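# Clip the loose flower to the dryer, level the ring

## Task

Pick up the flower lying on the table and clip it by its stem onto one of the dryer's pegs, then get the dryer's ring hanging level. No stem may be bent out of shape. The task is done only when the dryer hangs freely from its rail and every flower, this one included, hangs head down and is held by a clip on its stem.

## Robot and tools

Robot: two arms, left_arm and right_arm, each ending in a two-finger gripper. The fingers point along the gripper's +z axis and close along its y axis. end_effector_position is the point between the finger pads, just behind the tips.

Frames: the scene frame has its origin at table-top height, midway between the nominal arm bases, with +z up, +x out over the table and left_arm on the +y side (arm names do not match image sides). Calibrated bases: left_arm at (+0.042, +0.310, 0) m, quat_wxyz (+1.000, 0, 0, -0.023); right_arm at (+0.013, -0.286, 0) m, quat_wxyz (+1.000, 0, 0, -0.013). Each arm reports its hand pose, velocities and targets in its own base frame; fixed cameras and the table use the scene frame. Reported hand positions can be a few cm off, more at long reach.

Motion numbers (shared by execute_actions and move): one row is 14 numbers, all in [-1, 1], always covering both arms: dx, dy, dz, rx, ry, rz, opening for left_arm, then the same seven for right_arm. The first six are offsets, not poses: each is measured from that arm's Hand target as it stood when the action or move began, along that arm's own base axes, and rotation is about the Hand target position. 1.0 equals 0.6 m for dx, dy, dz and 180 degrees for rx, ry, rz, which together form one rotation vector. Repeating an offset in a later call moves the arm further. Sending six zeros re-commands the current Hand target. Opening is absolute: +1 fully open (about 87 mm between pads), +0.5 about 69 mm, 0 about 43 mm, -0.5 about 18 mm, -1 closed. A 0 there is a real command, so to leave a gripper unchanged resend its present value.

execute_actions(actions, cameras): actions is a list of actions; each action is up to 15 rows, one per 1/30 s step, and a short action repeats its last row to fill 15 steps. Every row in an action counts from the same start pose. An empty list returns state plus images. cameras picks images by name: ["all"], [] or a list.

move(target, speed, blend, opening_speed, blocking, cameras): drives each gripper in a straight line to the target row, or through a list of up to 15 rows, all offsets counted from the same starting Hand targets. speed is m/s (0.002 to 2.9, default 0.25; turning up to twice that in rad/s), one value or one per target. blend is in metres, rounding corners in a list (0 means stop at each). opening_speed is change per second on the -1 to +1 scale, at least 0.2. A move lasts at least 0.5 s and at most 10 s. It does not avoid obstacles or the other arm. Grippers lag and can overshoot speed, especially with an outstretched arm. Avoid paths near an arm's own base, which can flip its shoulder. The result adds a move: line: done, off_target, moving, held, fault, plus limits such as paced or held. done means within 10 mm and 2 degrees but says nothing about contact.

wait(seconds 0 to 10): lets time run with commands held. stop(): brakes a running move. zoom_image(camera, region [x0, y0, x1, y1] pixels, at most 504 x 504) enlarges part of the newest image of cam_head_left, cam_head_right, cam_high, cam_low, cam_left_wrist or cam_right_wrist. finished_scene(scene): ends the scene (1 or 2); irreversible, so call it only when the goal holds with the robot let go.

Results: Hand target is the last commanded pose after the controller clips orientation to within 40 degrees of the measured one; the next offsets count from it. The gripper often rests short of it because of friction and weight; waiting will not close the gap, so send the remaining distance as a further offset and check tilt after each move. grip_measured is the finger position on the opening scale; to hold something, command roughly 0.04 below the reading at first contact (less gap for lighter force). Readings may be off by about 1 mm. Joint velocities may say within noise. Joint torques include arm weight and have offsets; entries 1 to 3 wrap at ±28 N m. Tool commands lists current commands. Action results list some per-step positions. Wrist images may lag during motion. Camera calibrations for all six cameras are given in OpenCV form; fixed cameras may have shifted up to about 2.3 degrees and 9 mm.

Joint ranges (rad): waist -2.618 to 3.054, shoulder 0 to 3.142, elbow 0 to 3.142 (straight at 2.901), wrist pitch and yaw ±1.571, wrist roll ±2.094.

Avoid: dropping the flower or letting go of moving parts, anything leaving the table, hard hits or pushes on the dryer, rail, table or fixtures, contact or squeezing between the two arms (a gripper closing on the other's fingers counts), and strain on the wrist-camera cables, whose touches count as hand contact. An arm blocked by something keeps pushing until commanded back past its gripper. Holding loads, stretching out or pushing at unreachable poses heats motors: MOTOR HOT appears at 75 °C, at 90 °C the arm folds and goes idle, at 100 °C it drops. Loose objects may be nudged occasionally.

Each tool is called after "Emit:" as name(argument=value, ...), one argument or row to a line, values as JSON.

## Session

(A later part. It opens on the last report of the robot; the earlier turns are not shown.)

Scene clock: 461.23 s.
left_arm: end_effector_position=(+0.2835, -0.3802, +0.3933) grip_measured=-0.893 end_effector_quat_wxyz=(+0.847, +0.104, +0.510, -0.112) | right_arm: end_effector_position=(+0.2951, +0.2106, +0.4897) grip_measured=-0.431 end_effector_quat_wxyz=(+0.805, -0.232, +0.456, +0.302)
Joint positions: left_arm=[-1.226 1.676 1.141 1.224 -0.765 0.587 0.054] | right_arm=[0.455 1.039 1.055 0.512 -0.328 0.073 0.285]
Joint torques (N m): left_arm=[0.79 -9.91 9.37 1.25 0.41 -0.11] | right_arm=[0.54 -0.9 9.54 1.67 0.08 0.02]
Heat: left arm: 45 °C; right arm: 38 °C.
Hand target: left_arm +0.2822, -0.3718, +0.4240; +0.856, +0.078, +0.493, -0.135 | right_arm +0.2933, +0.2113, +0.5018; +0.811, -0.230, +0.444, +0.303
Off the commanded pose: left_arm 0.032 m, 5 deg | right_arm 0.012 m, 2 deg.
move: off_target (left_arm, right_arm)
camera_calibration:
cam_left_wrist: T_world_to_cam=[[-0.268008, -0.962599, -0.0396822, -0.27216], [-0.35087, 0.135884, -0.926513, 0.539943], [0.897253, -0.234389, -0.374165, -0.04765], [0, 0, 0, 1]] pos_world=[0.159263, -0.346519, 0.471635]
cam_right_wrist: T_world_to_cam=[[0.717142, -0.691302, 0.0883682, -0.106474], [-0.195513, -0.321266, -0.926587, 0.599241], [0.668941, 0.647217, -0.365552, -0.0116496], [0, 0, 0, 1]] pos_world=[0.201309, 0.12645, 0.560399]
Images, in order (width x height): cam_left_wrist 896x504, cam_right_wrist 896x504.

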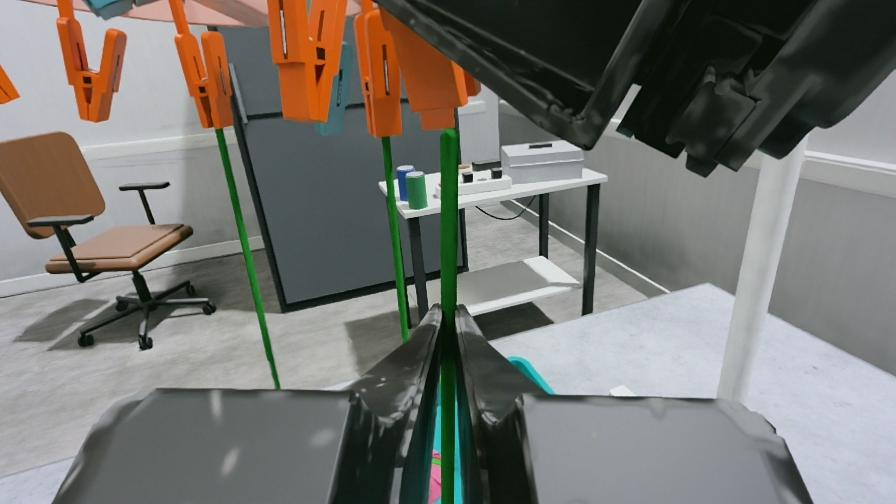

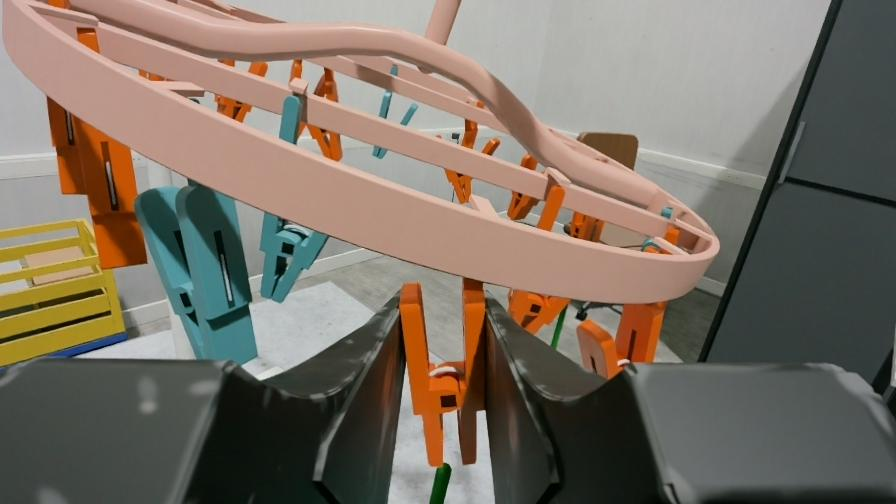

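Emit:
move(
  target=[0, 0, 0, 0, 0, 0, -0.95, -0.0055, 0.0038, 0, 0, 0, 0, -0.46],
  speed=0.03,
  cameras=["cam_left_wrist", "cam_right_wrist"],
)

Emit:
zoom_image(
  camera="cam_right_wrist",
  region=[390, 390, 510, 504],
)

Emit:
zoom_image(
  camera="cam_left_wrist",
  region=[340, 20, 520, 200],
)

Scene clock: 469.53 s.
left_arm: end_effector_position=(+0.2835, -0.3802, +0.3933) grip_measured=-0.893 end_effector_quat_wxyz=(+0.847, +0.104, +0.510, -0.112) | right_arm: end_effector_position=(+0.2930, +0.2143, +0.4890) grip_measured=-0.431 end_effector_quat_wxyz=(+0.802, -0.234, +0.456, +0.306)
Joint positions: left_arm=[-1.226 1.676 1.141 1.224 -0.765 0.587 0.054] | right_arm=[0.47 1.039 1.055 0.508 -0.322 0.072 0.285]
Joint torques (N m): left_arm=[0.79 -9.89 9.37 1.25 0.41 -0.11] | right_arm=[0.81 -1.68 9.26 1.65 0.16 -0.09]
Heat: left arm: 46 °C; right arm: 38 °C.
Hand target: left_arm +0.2822, -0.3718, +0.4240; +0.856, +0.078, +0.493, -0.135 | right_arm +0.2899, +0.2136, +0.5018; +0.811, -0.230, +0.444, +0.303
Off the commanded pose: left_arm 0.032 m, 5 deg | right_arm 0.013 m, 2 deg.
move: off_target (left_arm, right_arm)
camera_calibration:
cam_left_wrist: T_world_to_cam=[[-0.268008, -0.962599, -0.0396822, -0.27216], [-0.35087, 0.135884, -0.926513, 0.539943], [0.897253, -0.234389, -0.374165, -0.04765], [0, 0, 0, 1]] pos_world=[0.159263, -0.346519, 0.471635]
cam_right_wrist: T_world_to_cam=[[0.723715, -0.684734, 0.0858813, -0.104468], [-0.195961, -0.323235, -0.925807, 0.599459], [0.661691, 0.653191, -0.368111, -0.0107588], [0, 0, 0, 1]] pos_world=[0.200195, 0.129261, 0.559995]
Images, in order (width x height): cam_left_wrist 896x504, cam_right_wrist 896x504.

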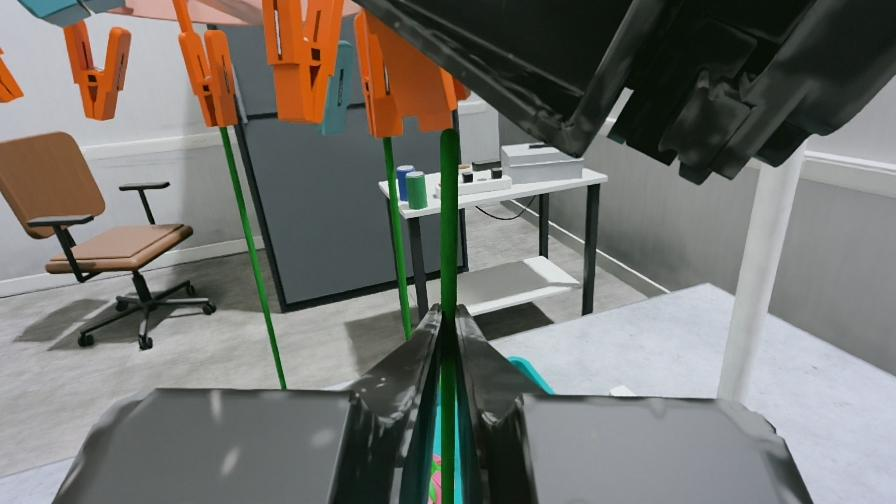

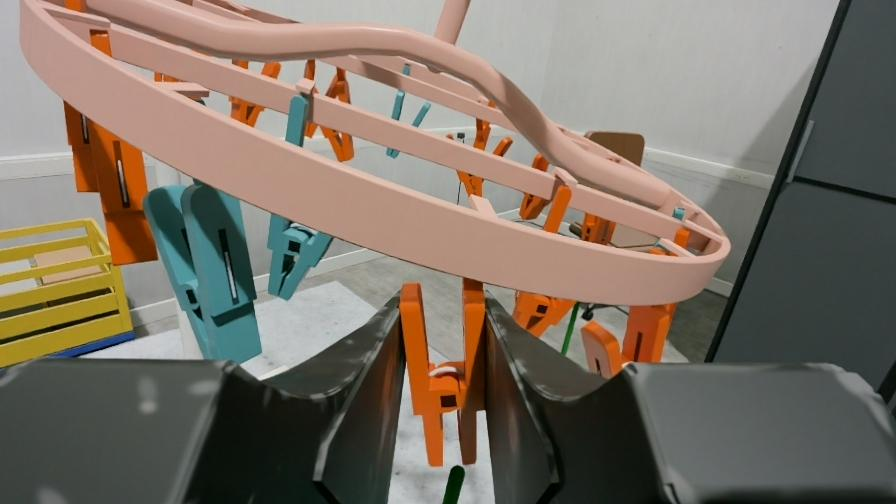

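Scaled by 4.200 from the camera's 896x504 image, which has a finer 1280x720 frame.

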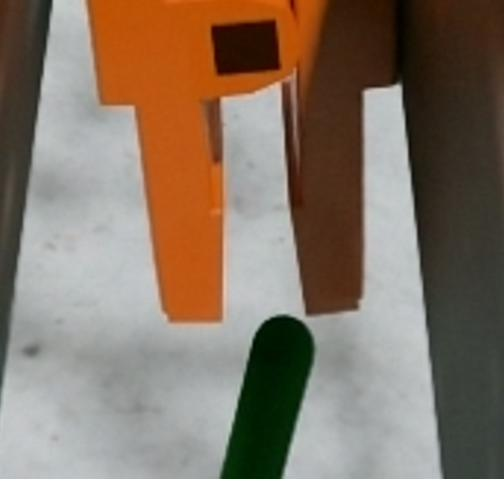

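Scaled by 2.800 from the camera's 896x504 image, which has a finer 1280x720 frame.

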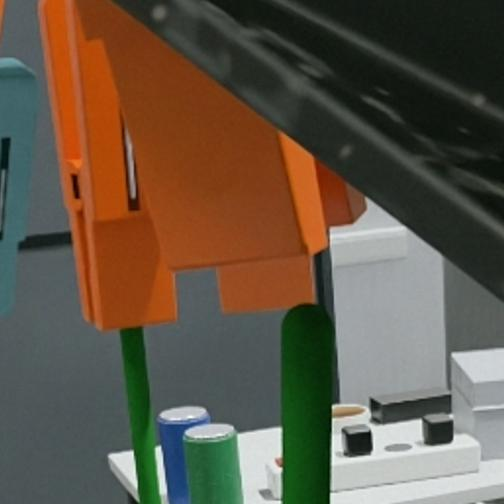

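Emit:
move(
  target=[0, 0, 0, 0, 0, 0, -0.95, 0.0033, -0.0048, 0, 0, 0, 0, -0.46],
  speed=0.03,
  cameras=["cam_left_wrist", "cam_right_wrist"],
)

Emit:
zoom_image(
  camera="cam_right_wrist",
  region=[390, 390, 510, 504],
)

Emit:
zoom_image(
  camera="cam_left_wrist",
  region=[340, 20, 520, 200],
)

Scene clock: 474.30 s.
left_arm: end_effector_position=(+0.2835, -0.3802, +0.3933) grip_measured=-0.893 end_effector_quat_wxyz=(+0.847, +0.104, +0.510, -0.112) | right_arm: end_effector_position=(+0.2931, +0.2142, +0.4889) grip_measured=-0.431 end_effector_quat_wxyz=(+0.802, -0.234, +0.456, +0.306)
Joint positions: left_arm=[-1.226 1.676 1.141 1.224 -0.765 0.587 0.054] | right_arm=[0.47 1.039 1.055 0.508 -0.321 0.071 0.285]
Joint torques (N m): left_arm=[0.79 -9.91 9.39 1.25 0.41 -0.11] | right_arm=[-0.57 -1.46 9.39 1.69 0.03 0.04]
Heat: left arm: 46 °C; right arm: 38 °C.
Hand target: left_arm +0.2822, -0.3718, +0.4240; +0.856, +0.078, +0.493, -0.135 | right_arm +0.2920, +0.2107, +0.5017; +0.811, -0.230, +0.444, +0.303
Off the commanded pose: left_arm 0.032 m, 5 deg | right_arm 0.013 m, 2 deg.
move: off_target (left_arm, right_arm)
camera_calibration:
cam_left_wrist: T_world_to_cam=[[-0.268008, -0.962599, -0.0396822, -0.27216], [-0.35087, 0.135884, -0.926513, 0.539943], [0.897253, -0.234389, -0.374165, -0.04765], [0, 0, 0, 1]] pos_world=[0.159263, -0.346519, 0.471635]
cam_right_wrist: T_world_to_cam=[[0.723184, -0.685312, 0.0857479, -0.104286], [-0.196514, -0.3232, -0.925702, 0.599525], [0.662108, 0.652602, -0.368406, -0.0106671], [0, 0, 0, 1]] pos_world=[0.200296, 0.12926, 0.559994]
Images, in order (width x height): cam_left_wrist 896x504, cam_right_wrist 896x504.

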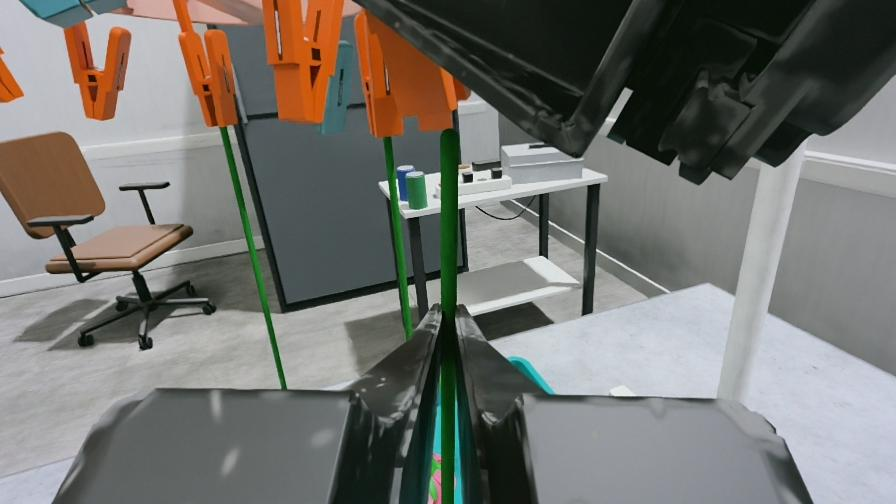

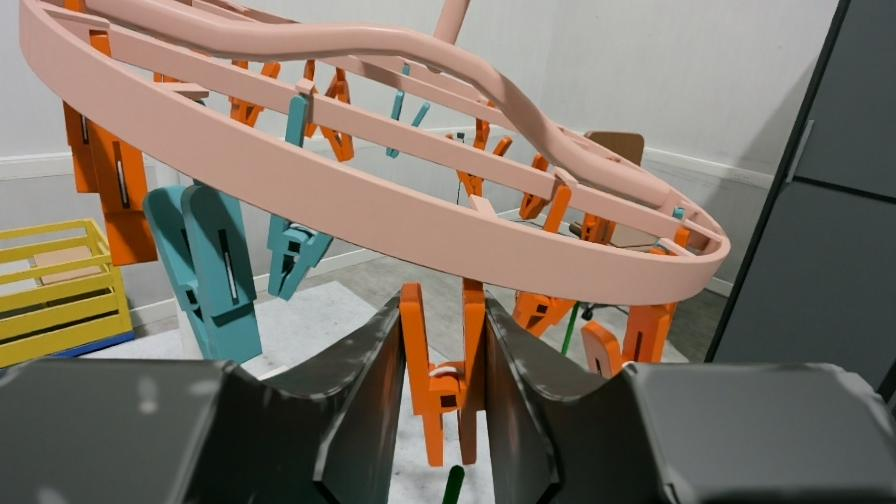

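Scaled by 4.200 from the camera's 896x504 image, which has a finer 1280x720 frame.

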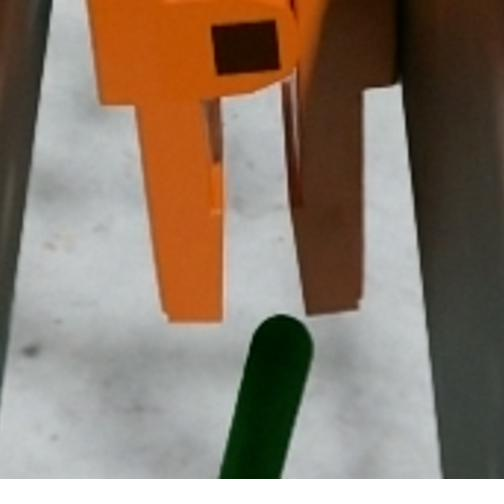

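Scaled by 2.800 from the camera's 896x504 image, which has a finer 1280x720 frame.

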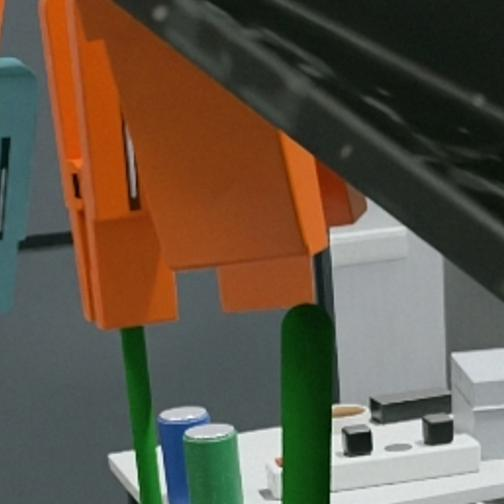

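Emit:
move(
  target=[0, 0, 0, 0, 0, 0, -0.95, 0.0023, -0.0032, 0, 0.0129, 0.0143, 0.0111, -0.46],
  speed=0.04,
  cameras=["cam_left_wrist", "cam_right_wrist"],
)

Emit:
zoom_image(
  camera="cam_right_wrist",
  region=[390, 390, 510, 504],
)

Emit:
zoom_image(
  camera="cam_left_wrist",
  region=[340, 20, 520, 200],
)

Scene clock: 483.07 s.
left_arm: end_effector_position=(+0.2835, -0.3802, +0.3933) grip_measured=-0.893 end_effector_quat_wxyz=(+0.847, +0.104, +0.510, -0.112) | right_arm: end_effector_position=(+0.2939, +0.2105, +0.4900) grip_measured=-0.431 end_effector_quat_wxyz=(+0.793, -0.216, +0.464, +0.330)
Joint positions: left_arm=[-1.226 1.676 1.141 1.224 -0.765 0.587 0.054] | right_arm=[0.445 1.039 1.059 0.508 -0.336 0.149 0.285]
Joint torques (N m): left_arm=[0.79 -9.89 9.37 1.25 0.41 -0.11] | right_arm=[-0.62 -0.87 9.22 1.75 -0.04 0.1]
Heat: left arm: 47 °C; right arm: 39 °C.
Hand target: left_arm +0.2822, -0.3718, +0.4240; +0.856, +0.078, +0.493, -0.135 | right_arm +0.2934, +0.2087, +0.5017; +0.800, -0.215, +0.452, +0.331
Off the commanded pose: left_arm 0.032 m, 5 deg | right_arm 0.012 m, 2 deg.
move: off_target (left_arm, right_arm)
camera_calibration:
cam_left_wrist: T_world_to_cam=[[-0.268008, -0.962599, -0.0396822, -0.27216], [-0.35087, 0.135884, -0.926513, 0.539943], [0.897253, -0.234389, -0.374165, -0.04765], [0, 0, 0, 1]] pos_world=[0.159263, -0.346519, 0.471635]
cam_right_wrist: T_world_to_cam=[[0.741898, -0.670028, 0.0255002, -0.0866247], [-0.229738, -0.289742, -0.929123, 0.604019], [0.629927, 0.683456, -0.36889, -0.0052153], [0, 0, 0, 1]] pos_world=[0.206318, 0.120533, 0.561493]
Images, in order (width x height): cam_left_wrist 896x504, cam_right_wrist 896x504.

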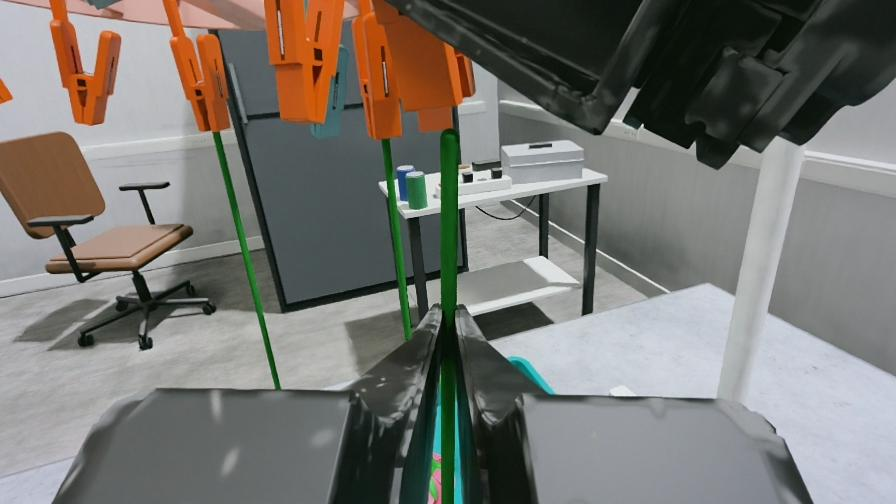

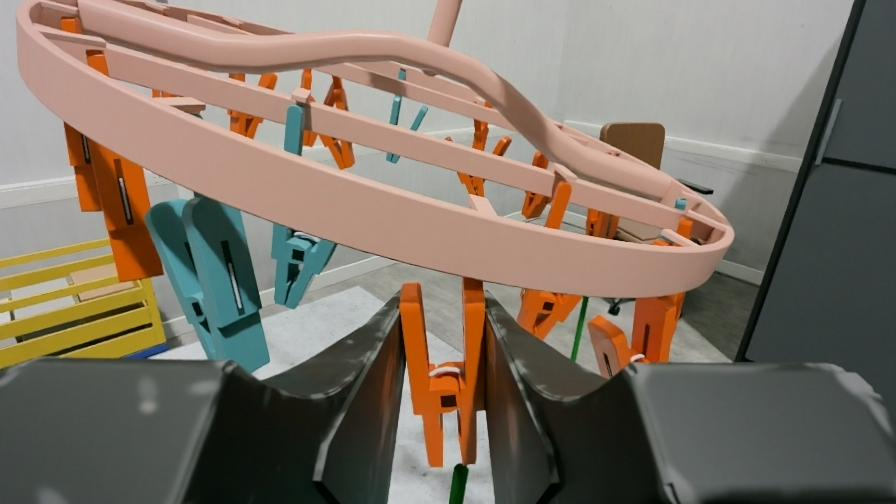

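Scaled by 4.200 from the camera's 896x504 image, which has a finer 1280x720 frame.

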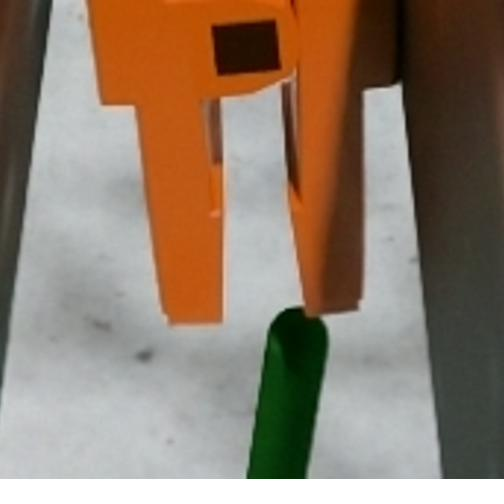

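Scaled by 2.800 from the camera's 896x504 image, which has a finer 1280x720 frame.

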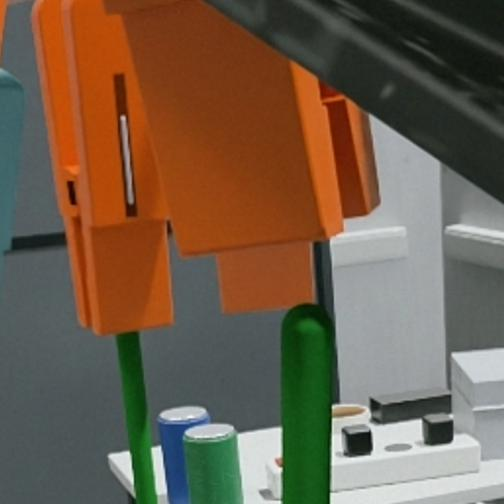

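Emit:
move(
  target=[0, 0, 0, 0, 0, 0, -0.95, 0.0032, -0.0045, 0, 0, 0, 0, -0.46],
  speed=0.04,
  cameras=["cam_left_wrist", "cam_right_wrist"],
)

Emit:
zoom_image(
  camera="cam_right_wrist",
  region=[390, 390, 510, 504],
)

Emit:
zoom_image(
  camera="cam_left_wrist",
  region=[340, 20, 520, 200],
)

Scene clock: 487.13 s.
left_arm: end_effector_position=(+0.2835, -0.3802, +0.3933) grip_measured=-0.893 end_effector_quat_wxyz=(+0.847, +0.104, +0.510, -0.112) | right_arm: end_effector_position=(+0.2966, +0.2084, +0.4894) grip_measured=-0.431 end_effector_quat_wxyz=(+0.793, -0.215, +0.465, +0.330)
Joint positions: left_arm=[-1.226 1.676 1.141 1.224 -0.765 0.587 0.054] | right_arm=[0.429 1.044 1.059 0.516 -0.35 0.159 0.285]
Joint torques (N m): left_arm=[0.79 -9.89 9.39 1.25 0.41 -0.11] | right_arm=[-0.69 -1.25 9.25 1.73 -0.06 0.1]
Heat: left arm: 48 °C; right arm: 39 °C.
Hand target: left_arm +0.2822, -0.3718, +0.4240; +0.856, +0.078, +0.493, -0.135 | right_arm +0.2952, +0.2061, +0.5018; +0.800, -0.215, +0.451, +0.331
Off the commanded pose: left_arm 0.032 m, 5 deg | right_arm 0.013 m, 2 deg.
move: off_target (left_arm, right_arm)
camera_calibration:
cam_left_wrist: T_world_to_cam=[[-0.268008, -0.962599, -0.0396822, -0.27216], [-0.35087, 0.135884, -0.926513, 0.539943], [0.897253, -0.234389, -0.374165, -0.04765], [0, 0, 0, 1]] pos_world=[0.159263, -0.346519, 0.471635]
cam_right_wrist: T_world_to_cam=[[0.742536, -0.669373, 0.0240887, -0.0895768], [-0.231017, -0.289693, -0.928821, 0.603558], [0.628706, 0.684118, -0.369744, -0.00504061], [0, 0, 0, 1]] pos_world=[0.209115, 0.118335, 0.560892]
Images, in order (width x height): cam_left_wrist 896x504, cam_right_wrist 896x504.

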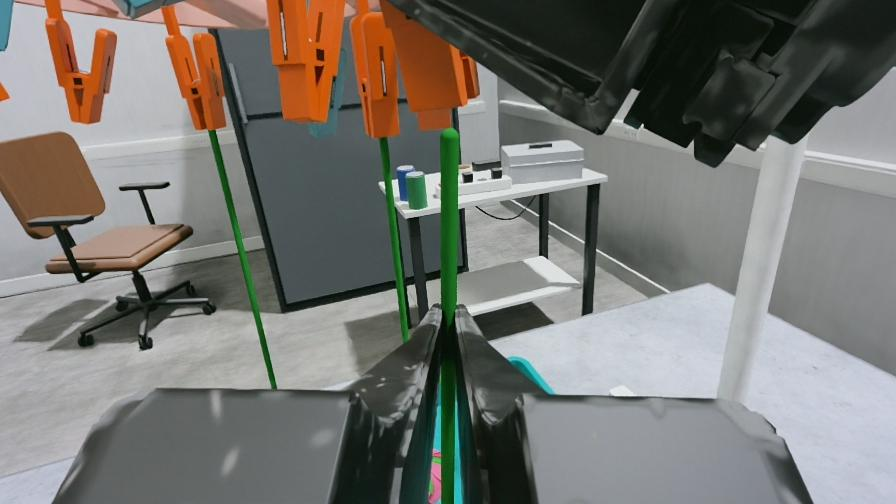

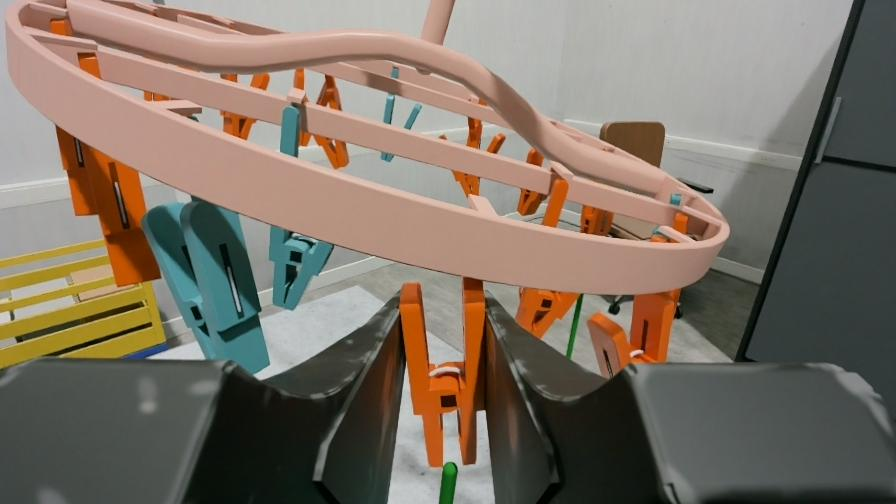

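Scaled by 4.200 from the camera's 896x504 image, which has a finer 1280x720 frame.

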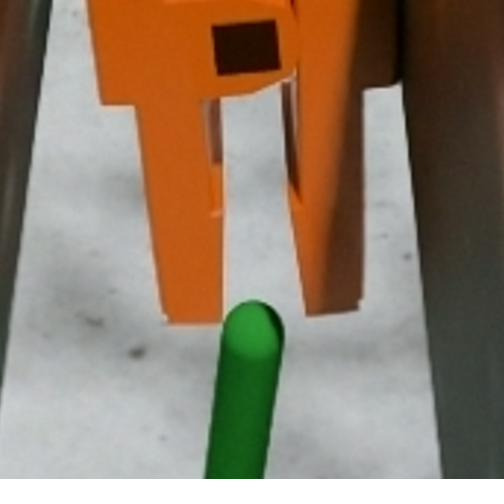

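Scaled by 2.800 from the camera's 896x504 image, which has a finer 1280x720 frame.

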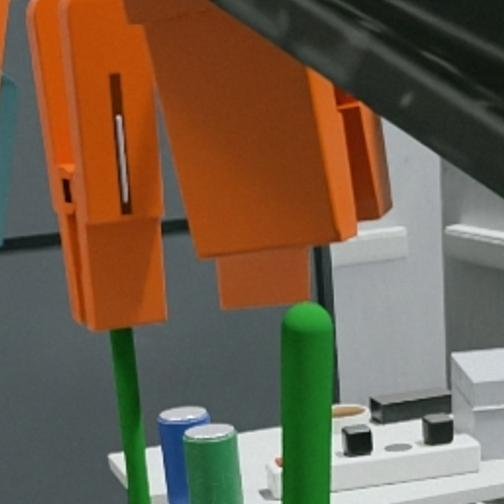

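Emit:
move(
  target=[0, 0, 0, 0, 0, 0, -0.95, -0.0038, -0.0027, -0.0375, 0, 0, 0, -0.46],
  speed=0.03,
  cameras=["cam_left_wrist", "cam_right_wrist"],
)

Emit:
zoom_image(
  camera="cam_right_wrist",
  region=[390, 390, 510, 504],
)

Emit:
zoom_image(
  camera="cam_left_wrist",
  region=[340, 20, 520, 200],
)

Scene clock: 490.57 s.
left_arm: end_effector_position=(+0.2835, -0.3803, +0.3931) grip_measured=-0.893 end_effector_quat_wxyz=(+0.846, +0.104, +0.510, -0.112) | right_arm: end_effector_position=(+0.2963, +0.2086, +0.4789) grip_measured=-0.431 end_effector_quat_wxyz=(+0.799, -0.215, +0.453, +0.331)
Joint positions: left_arm=[-1.226 1.676 1.141 1.222 -0.765 0.587 0.054] | right_arm=[0.429 1.038 0.989 0.607 -0.351 0.161 0.285]
Joint torques (N m): left_arm=[0.8 -9.91 9.37 1.27 0.41 -0.11] | right_arm=[-0.84 -3.47 5.94 1.54 -0.05 0.1]
Heat: left arm: 48 °C; right arm: 39 °C.
Hand target: left_arm +0.2822, -0.3718, +0.4240; +0.856, +0.078, +0.493, -0.135 | right_arm +0.2929, +0.2045, +0.4793; +0.800, -0.215, +0.451, +0.331
Off the commanded pose: left_arm 0.032 m, 5 deg | right_arm 0.005 m, 0 deg.
move: off_target (left_arm)
camera_calibration:
cam_left_wrist: T_world_to_cam=[[-0.268284, -0.962476, -0.0407925, -0.27172], [-0.351027, 0.137105, -0.926273, 0.540251], [0.897108, -0.234185, -0.374638, -0.0475071], [0, 0, 0, 1]] pos_world=[0.159364, -0.34672, 0.471538]
cam_right_wrist: T_world_to_cam=[[0.742985, -0.668441, 0.0340766, -0.0941231], [-0.208253, -0.279263, -0.937359, 0.58896], [0.636085, 0.689347, -0.346693, -0.0231957], [0, 0, 0, 1]] pos_world=[0.207339, 0.117549, 0.547233]
Images, in order (width x height): cam_left_wrist 896x504, cam_right_wrist 896x504.

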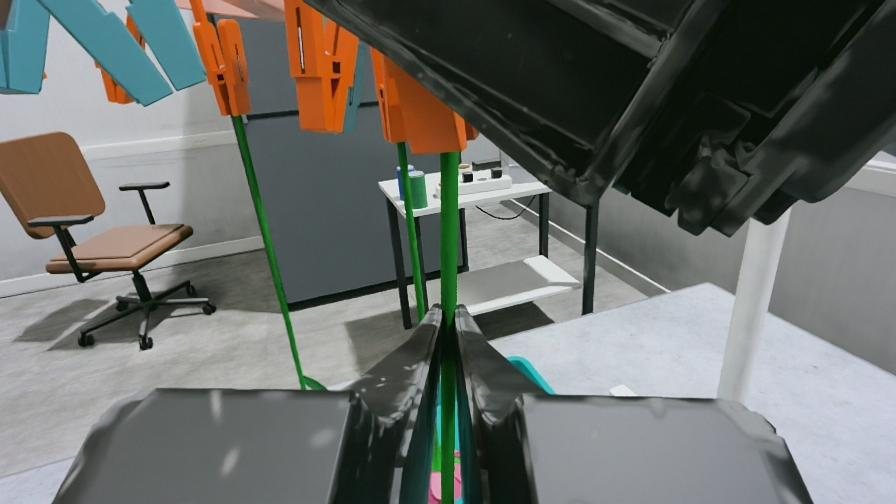

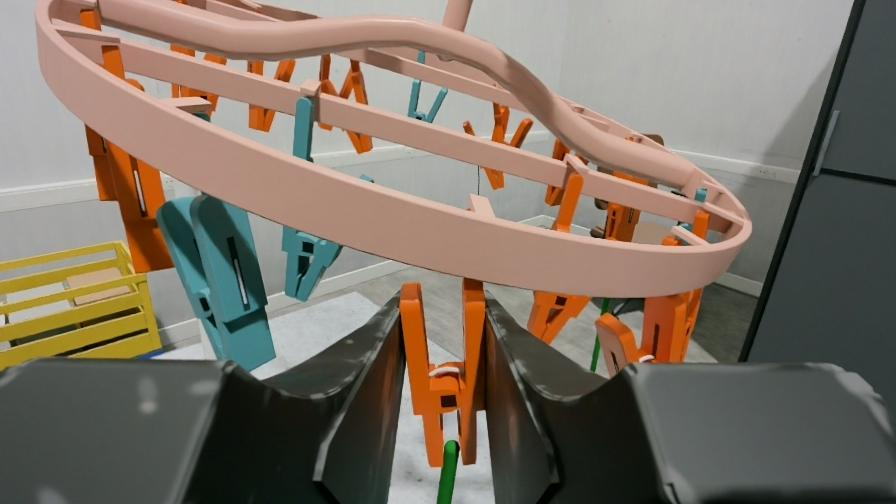

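Scaled by 4.200 from the camera's 896x504 image, which has a finer 1280x720 frame.

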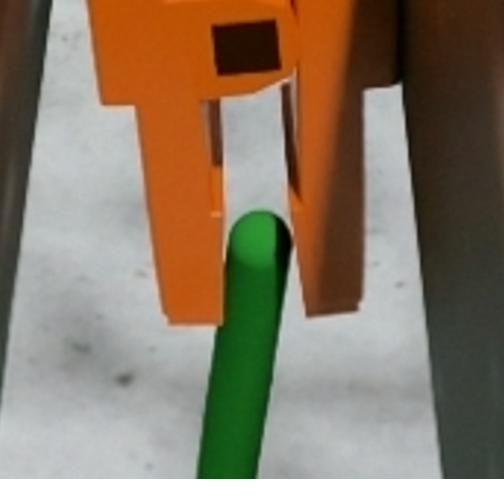

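Scaled by 2.800 from the camera's 896x504 image, which has a finer 1280x720 frame.

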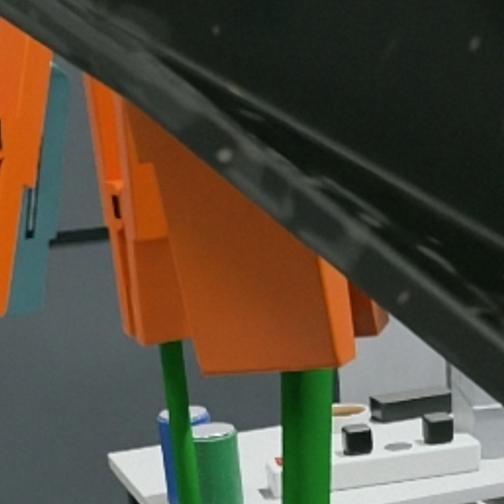

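Emit:
zoom_image(
  camera="cam_left_wrist",
  region=[370, 80, 490, 180],
)

Emit:
zoom_image(
  camera="cam_right_wrist",
  region=[420, 420, 490, 490],
)

Scaled by 4.200 from the camera's 896x504 image, which has a finer 1280x720 frame.

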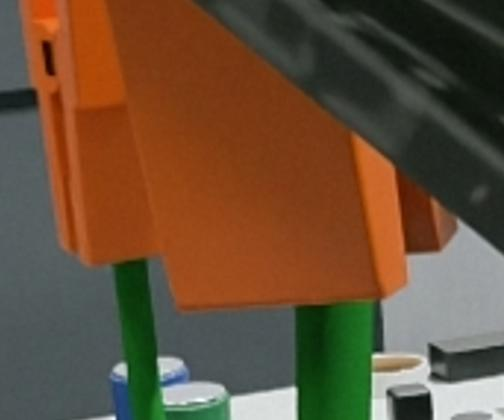

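Scaled by 7.200 from the camera's 896x504 image, which has a finer 1280x720 frame.

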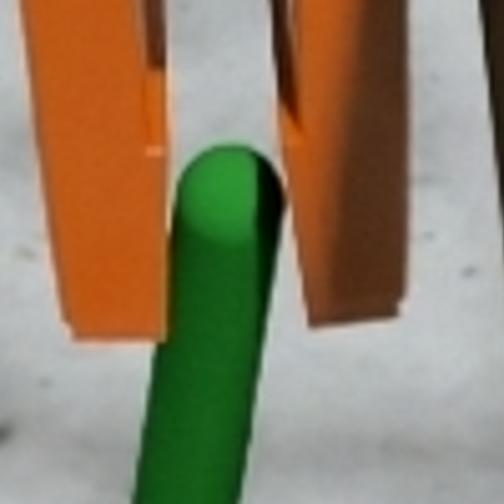

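Emit:
move(
  target=[0, 0, 0, 0, 0, 0, -0.95, -0.0008, -0.002, -0.0077, 0, 0, 0, -0.46],
  speed=0.03,
  cameras=["cam_left_wrist", "cam_right_wrist"],
)

Emit:
zoom_image(
  camera="cam_right_wrist",
  region=[390, 390, 510, 504],
)

Emit:
zoom_image(
  camera="cam_left_wrist",
  region=[340, 20, 520, 200],
)

Scene clock: 508.80 s.
left_arm: end_effector_position=(+0.2835, -0.3805, +0.3930) grip_measured=-0.893 end_effector_quat_wxyz=(+0.846, +0.105, +0.510, -0.112) | right_arm: end_effector_position=(+0.2954, +0.2065, +0.4768) grip_measured=-0.431 end_effector_quat_wxyz=(+0.802, -0.213, +0.450, +0.330)
Joint positions: left_arm=[-1.226 1.676 1.141 1.221 -0.764 0.587 0.054] | right_arm=[0.424 1.031 0.969 0.629 -0.351 0.164 0.285]
Joint torques (N m): left_arm=[0.8 -9.89 9.37 1.28 0.4 -0.11] | right_arm=[-0.85 -3.44 5.68 1.48 -0.08 0.08]
Heat: left arm: 50 °C; right arm: 38 °C.
Hand target: left_arm +0.2822, -0.3718, +0.4240; +0.856, +0.078, +0.493, -0.135 | right_arm +0.2924, +0.2032, +0.4747; +0.800, -0.215, +0.451, +0.331
Off the commanded pose: left_arm 0.032 m, 5 deg | right_arm 0.005 m, 0 deg.
move: off_target (left_arm)
camera_calibration:
cam_left_wrist: T_world_to_cam=[[-0.268782, -0.962285, -0.0419882, -0.271208], [-0.350865, 0.138414, -0.92614, 0.540553], [0.897023, -0.234198, -0.374836, -0.0474894], [0, 0, 0, 1]] pos_world=[0.159365, -0.346921, 0.47144]
cam_right_wrist: T_world_to_cam=[[0.740824, -0.670782, 0.0350859, -0.094204], [-0.202873, -0.273241, -0.94031, 0.584806], [0.640329, 0.689486, -0.338507, -0.0270485], [0, 0, 0, 1]] pos_world=[0.20575, 0.115252, 0.544048]
Images, in order (width x height): cam_left_wrist 896x504, cam_right_wrist 896x504.

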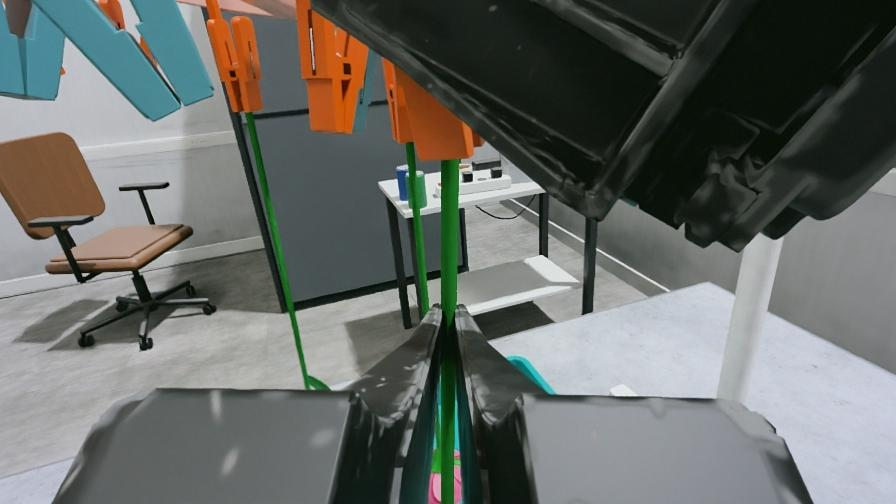

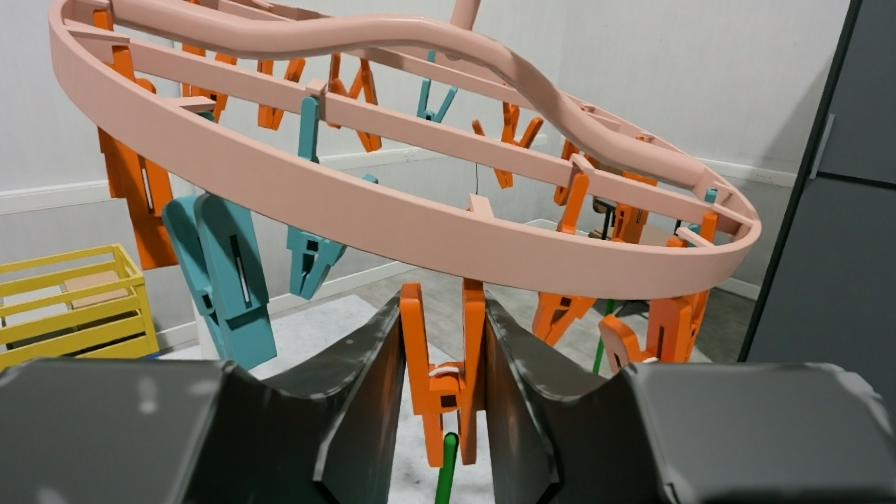

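Scaled by 4.200 from the camera's 896x504 image, which has a finer 1280x720 frame.

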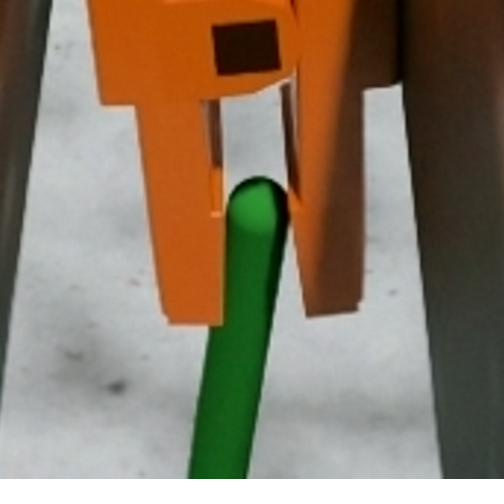

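Scaled by 2.800 from the camera's 896x504 image, which has a finer 1280x720 frame.

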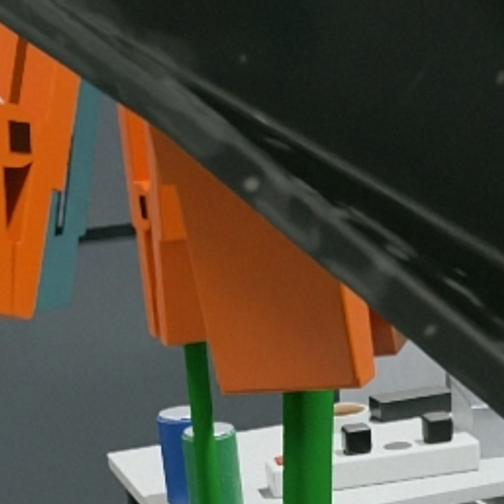

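Emit:
move(
  target=[
    [0, 0, 0, 0, 0, 0, -0.95, 0, 0, 0, 0, 0, 0, -0.1],
    [0, 0, 0, 0, 0, 0, -0.95, -0.09, -0.0933, 0.02, 0, 0, 0, -0.1],
  ],
  speed=0.1,
  opening_speed=0.35,
  cameras=["cam_left_wrist", "cam_right_wrist"],
)

Scene clock: 513.90 s.
left_arm: end_effector_position=(+0.2835, -0.3808, +0.3928) grip_measured=-0.893 end_effector_quat_wxyz=(+0.846, +0.106, +0.510, -0.112) | right_arm: end_effector_position=(+0.2374, +0.1478, +0.4892) grip_measured=-0.100 end_effector_quat_wxyz=(+0.802, -0.215, +0.449, +0.330)
Joint positions: left_arm=[-1.226 1.676 1.141 1.219 -0.763 0.586 0.054] | right_arm=[0.176 0.764 0.915 0.488 -0.558 0.319 0.45]
Joint torques (N m): left_arm=[0.79 -9.91 9.39 1.3 0.39 -0.11] | right_arm=[-0.57 0.79 5.91 1.39 0.03 0.07]
Heat: left arm: 50 °C; right arm: 37 °C.
Hand target: left_arm +0.2822, -0.3718, +0.4240; +0.856, +0.078, +0.493, -0.135 | right_arm +0.2384, +0.1473, +0.4867; +0.800, -0.215, +0.451, +0.331
Off the commanded pose: left_arm 0.033 m, 5 deg | right_arm 0.003 m, 0 deg.
move: off_target (left_arm)
camera_calibration:
cam_left_wrist: T_world_to_cam=[[-0.269833, -0.961917, -0.0436536, -0.270424], [-0.350796, 0.140421, -0.925864, 0.54097], [0.896734, -0.234515, -0.375327, -0.0474677], [0, 0, 0, 1]] pos_world=[0.159367, -0.347221, 0.471244]
cam_right_wrist: T_world_to_cam=[[0.741564, -0.669766, 0.038684, -0.0931348], [-0.198999, -0.274665, -0.940722, 0.568193], [0.640689, 0.689908, -0.336964, 0.0538217], [0, 0, 0, 1]] pos_world=[0.147652, 0.0565522, 0.556251]
Images, in order (width x height): cam_left_wrist 896x504, cam_right_wrist 896x504.

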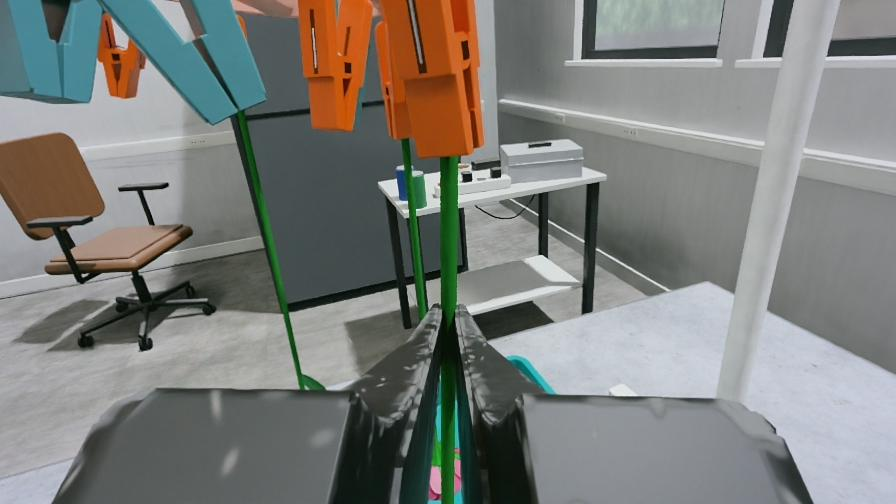

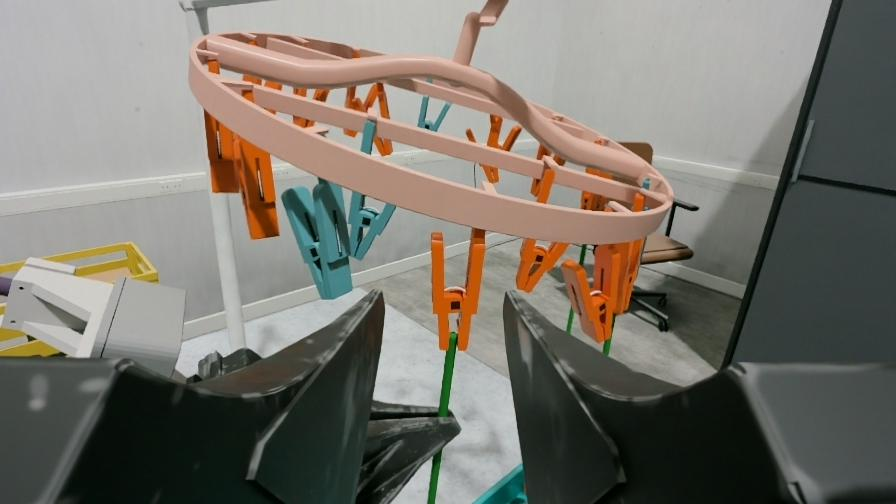

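Emit:
move(
  target=[
    [0, 0, -0.05, 0, 0, 0, -0.35, 0, 0, 0, 0, 0, 0, -0.1],
    [-0.133, 0.045, -0.05, 0, 0, 0, -0.35, 0, 0, 0, 0, 0, 0, -0.1],
    [-0.162, 0.487, -0.14, 0, 0, 0, -0.35, 0, 0, 0, 0, 0, 0, 0.05],
  ],
  speed=[0.08, 0.08, 0.2],
  opening_speed=0.4,
  cameras=["cam_high", "cam_right_wrist", "cam_low"],
)

Scene clock: 524.97 s.
left_arm: end_effector_position=(+0.1906, -0.0848, +0.3232) grip_measured=-0.350 end_effector_quat_wxyz=(+0.848, +0.089, +0.508, -0.121) | right_arm: end_effector_position=(+0.2373, +0.1480, +0.4891) grip_measured=+0.050 end_effector_quat_wxyz=(+0.802, -0.215, +0.449, +0.331)
Joint positions: left_arm=[-0.924 0.016 0.27 0.32 -0.53 0.349 0.325] | right_arm=[0.176 0.764 0.915 0.488 -0.559 0.32 0.525]
Joint torques (N m): left_arm=[0.85 2.25 9.13 1.44 0.32 -0.1] | right_arm=[-0.57 0.8 5.9 1.4 0.05 0.08]
Heat: left arm: 49 °C; right arm: 37 °C.
Hand target: left_arm +0.1850, -0.0795, +0.3400; +0.856, +0.077, +0.493, -0.135 | right_arm +0.2384, +0.1473, +0.4867; +0.800, -0.215, +0.451, +0.332
Off the commanded pose: left_arm 0.018 m, 3 deg | right_arm 0.003 m, 0 deg.
move: off_target (left_arm)
camera_calibration:
cam_right_wrist: T_world_to_cam=[[0.742265, -0.669008, 0.0383646, -0.0930306], [-0.199155, -0.274903, -0.94062, 0.568105], [0.639828, 0.690548, -0.337287, 0.0539895], [0, 0, 0, 1]] pos_world=[0.14765, 0.0566534, 0.55615]
Images, in order (width x height): cam_high 504x504, cam_low 504x504, cam_right_wrist 896x504.

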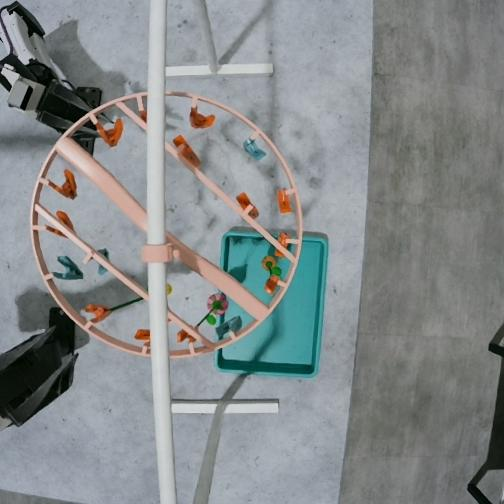

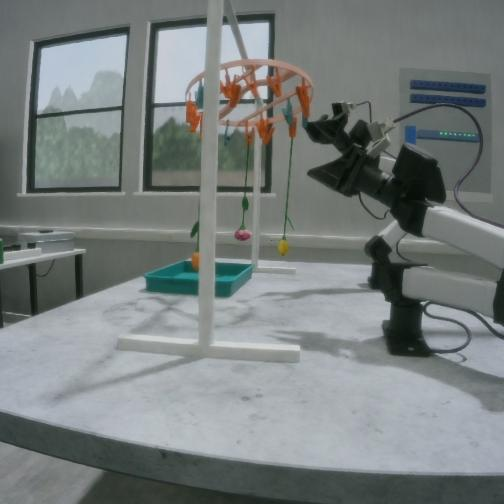

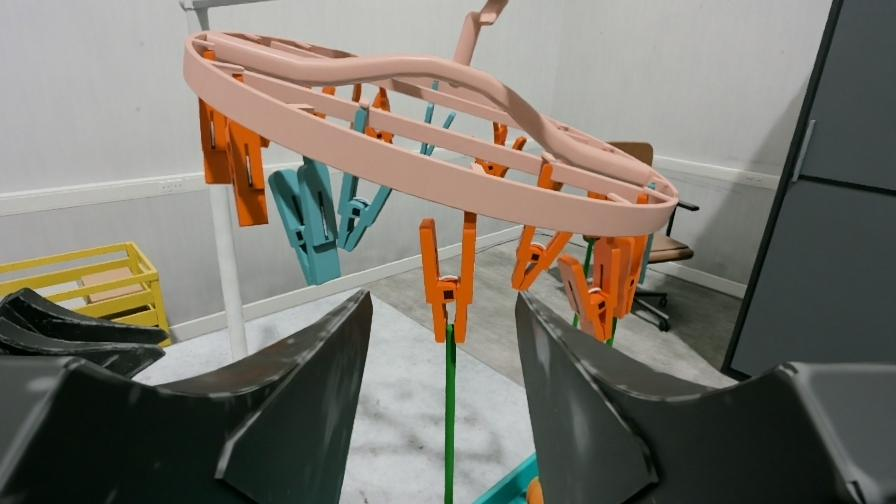

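Emit:
move(
  target=[0, 0, 0, 0, 0, 0, -0.35, 0.05, 0.0533, -0.01, 0, 0, 0, 0.0],
  speed=0.08,
  cameras=["cam_right_wrist"],
)

Emit:
zoom_image(
  camera="cam_right_wrist",
  region=[380, 200, 520, 360],
)

Scene clock: 534.43 s.
left_arm: end_effector_position=(+0.1906, -0.0848, +0.3232) grip_measured=-0.350 end_effector_quat_wxyz=(+0.848, +0.089, +0.508, -0.121) | right_arm: end_effector_position=(+0.2702, +0.1797, +0.4695) grip_measured=+0.000 end_effector_quat_wxyz=(+0.789, -0.215, +0.466, +0.336)
Joint positions: left_arm=[-0.924 0.016 0.27 0.32 -0.53 0.349 0.325] | right_arm=[0.325 0.891 0.915 0.527 -0.445 0.229 0.5]
Joint torques (N m): left_arm=[0.87 2.25 9.13 1.44 0.32 -0.1] | right_arm=[0.68 -0.14 8.4 1.75 0.2 -0.13]
Heat: left arm: 47 °C; right arm: 38 °C.
Hand target: left_arm +0.1850, -0.0796, +0.3400; +0.856, +0.078, +0.493, -0.135 | right_arm +0.2684, +0.1792, +0.4807; +0.800, -0.215, +0.451, +0.331
Off the commanded pose: left_arm 0.019 m, 3 deg | right_arm 0.011 m, 2 deg.
move: off_target (left_arm, right_arm)
camera_calibration:
cam_right_wrist: T_world_to_cam=[[0.750097, -0.661143, 0.0156309, -0.0883638], [-0.23554, -0.289167, -0.927849, 0.571398], [0.61796, 0.692295, -0.372629, 0.0266615], [0, 0, 0, 1]] pos_world=[0.184392, 0.0883507, 0.541487]
Images, in order (width x height): cam_right_wrist 896x504.

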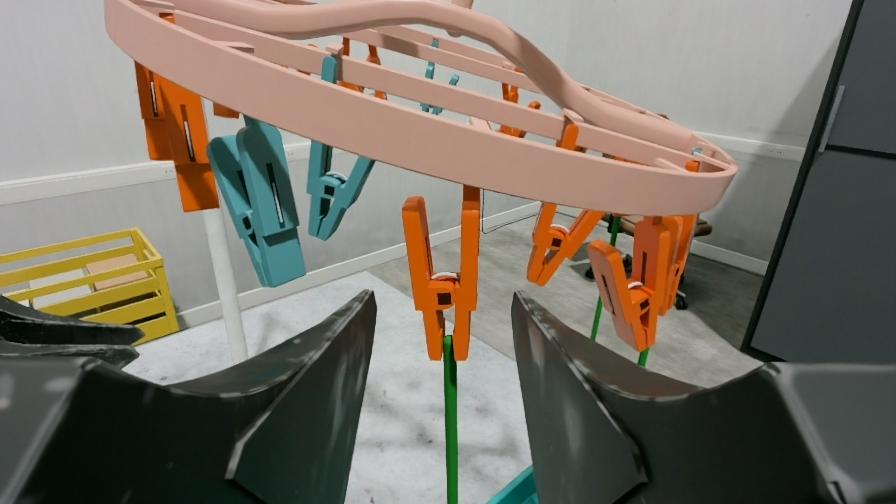

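Scaled by 3.150 from the camera's 896x504 image, which has a finer 1280x720 frame.

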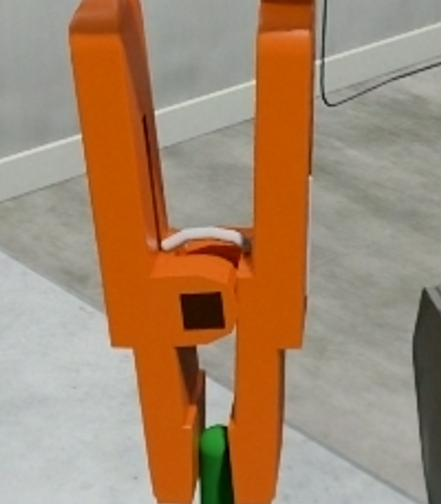

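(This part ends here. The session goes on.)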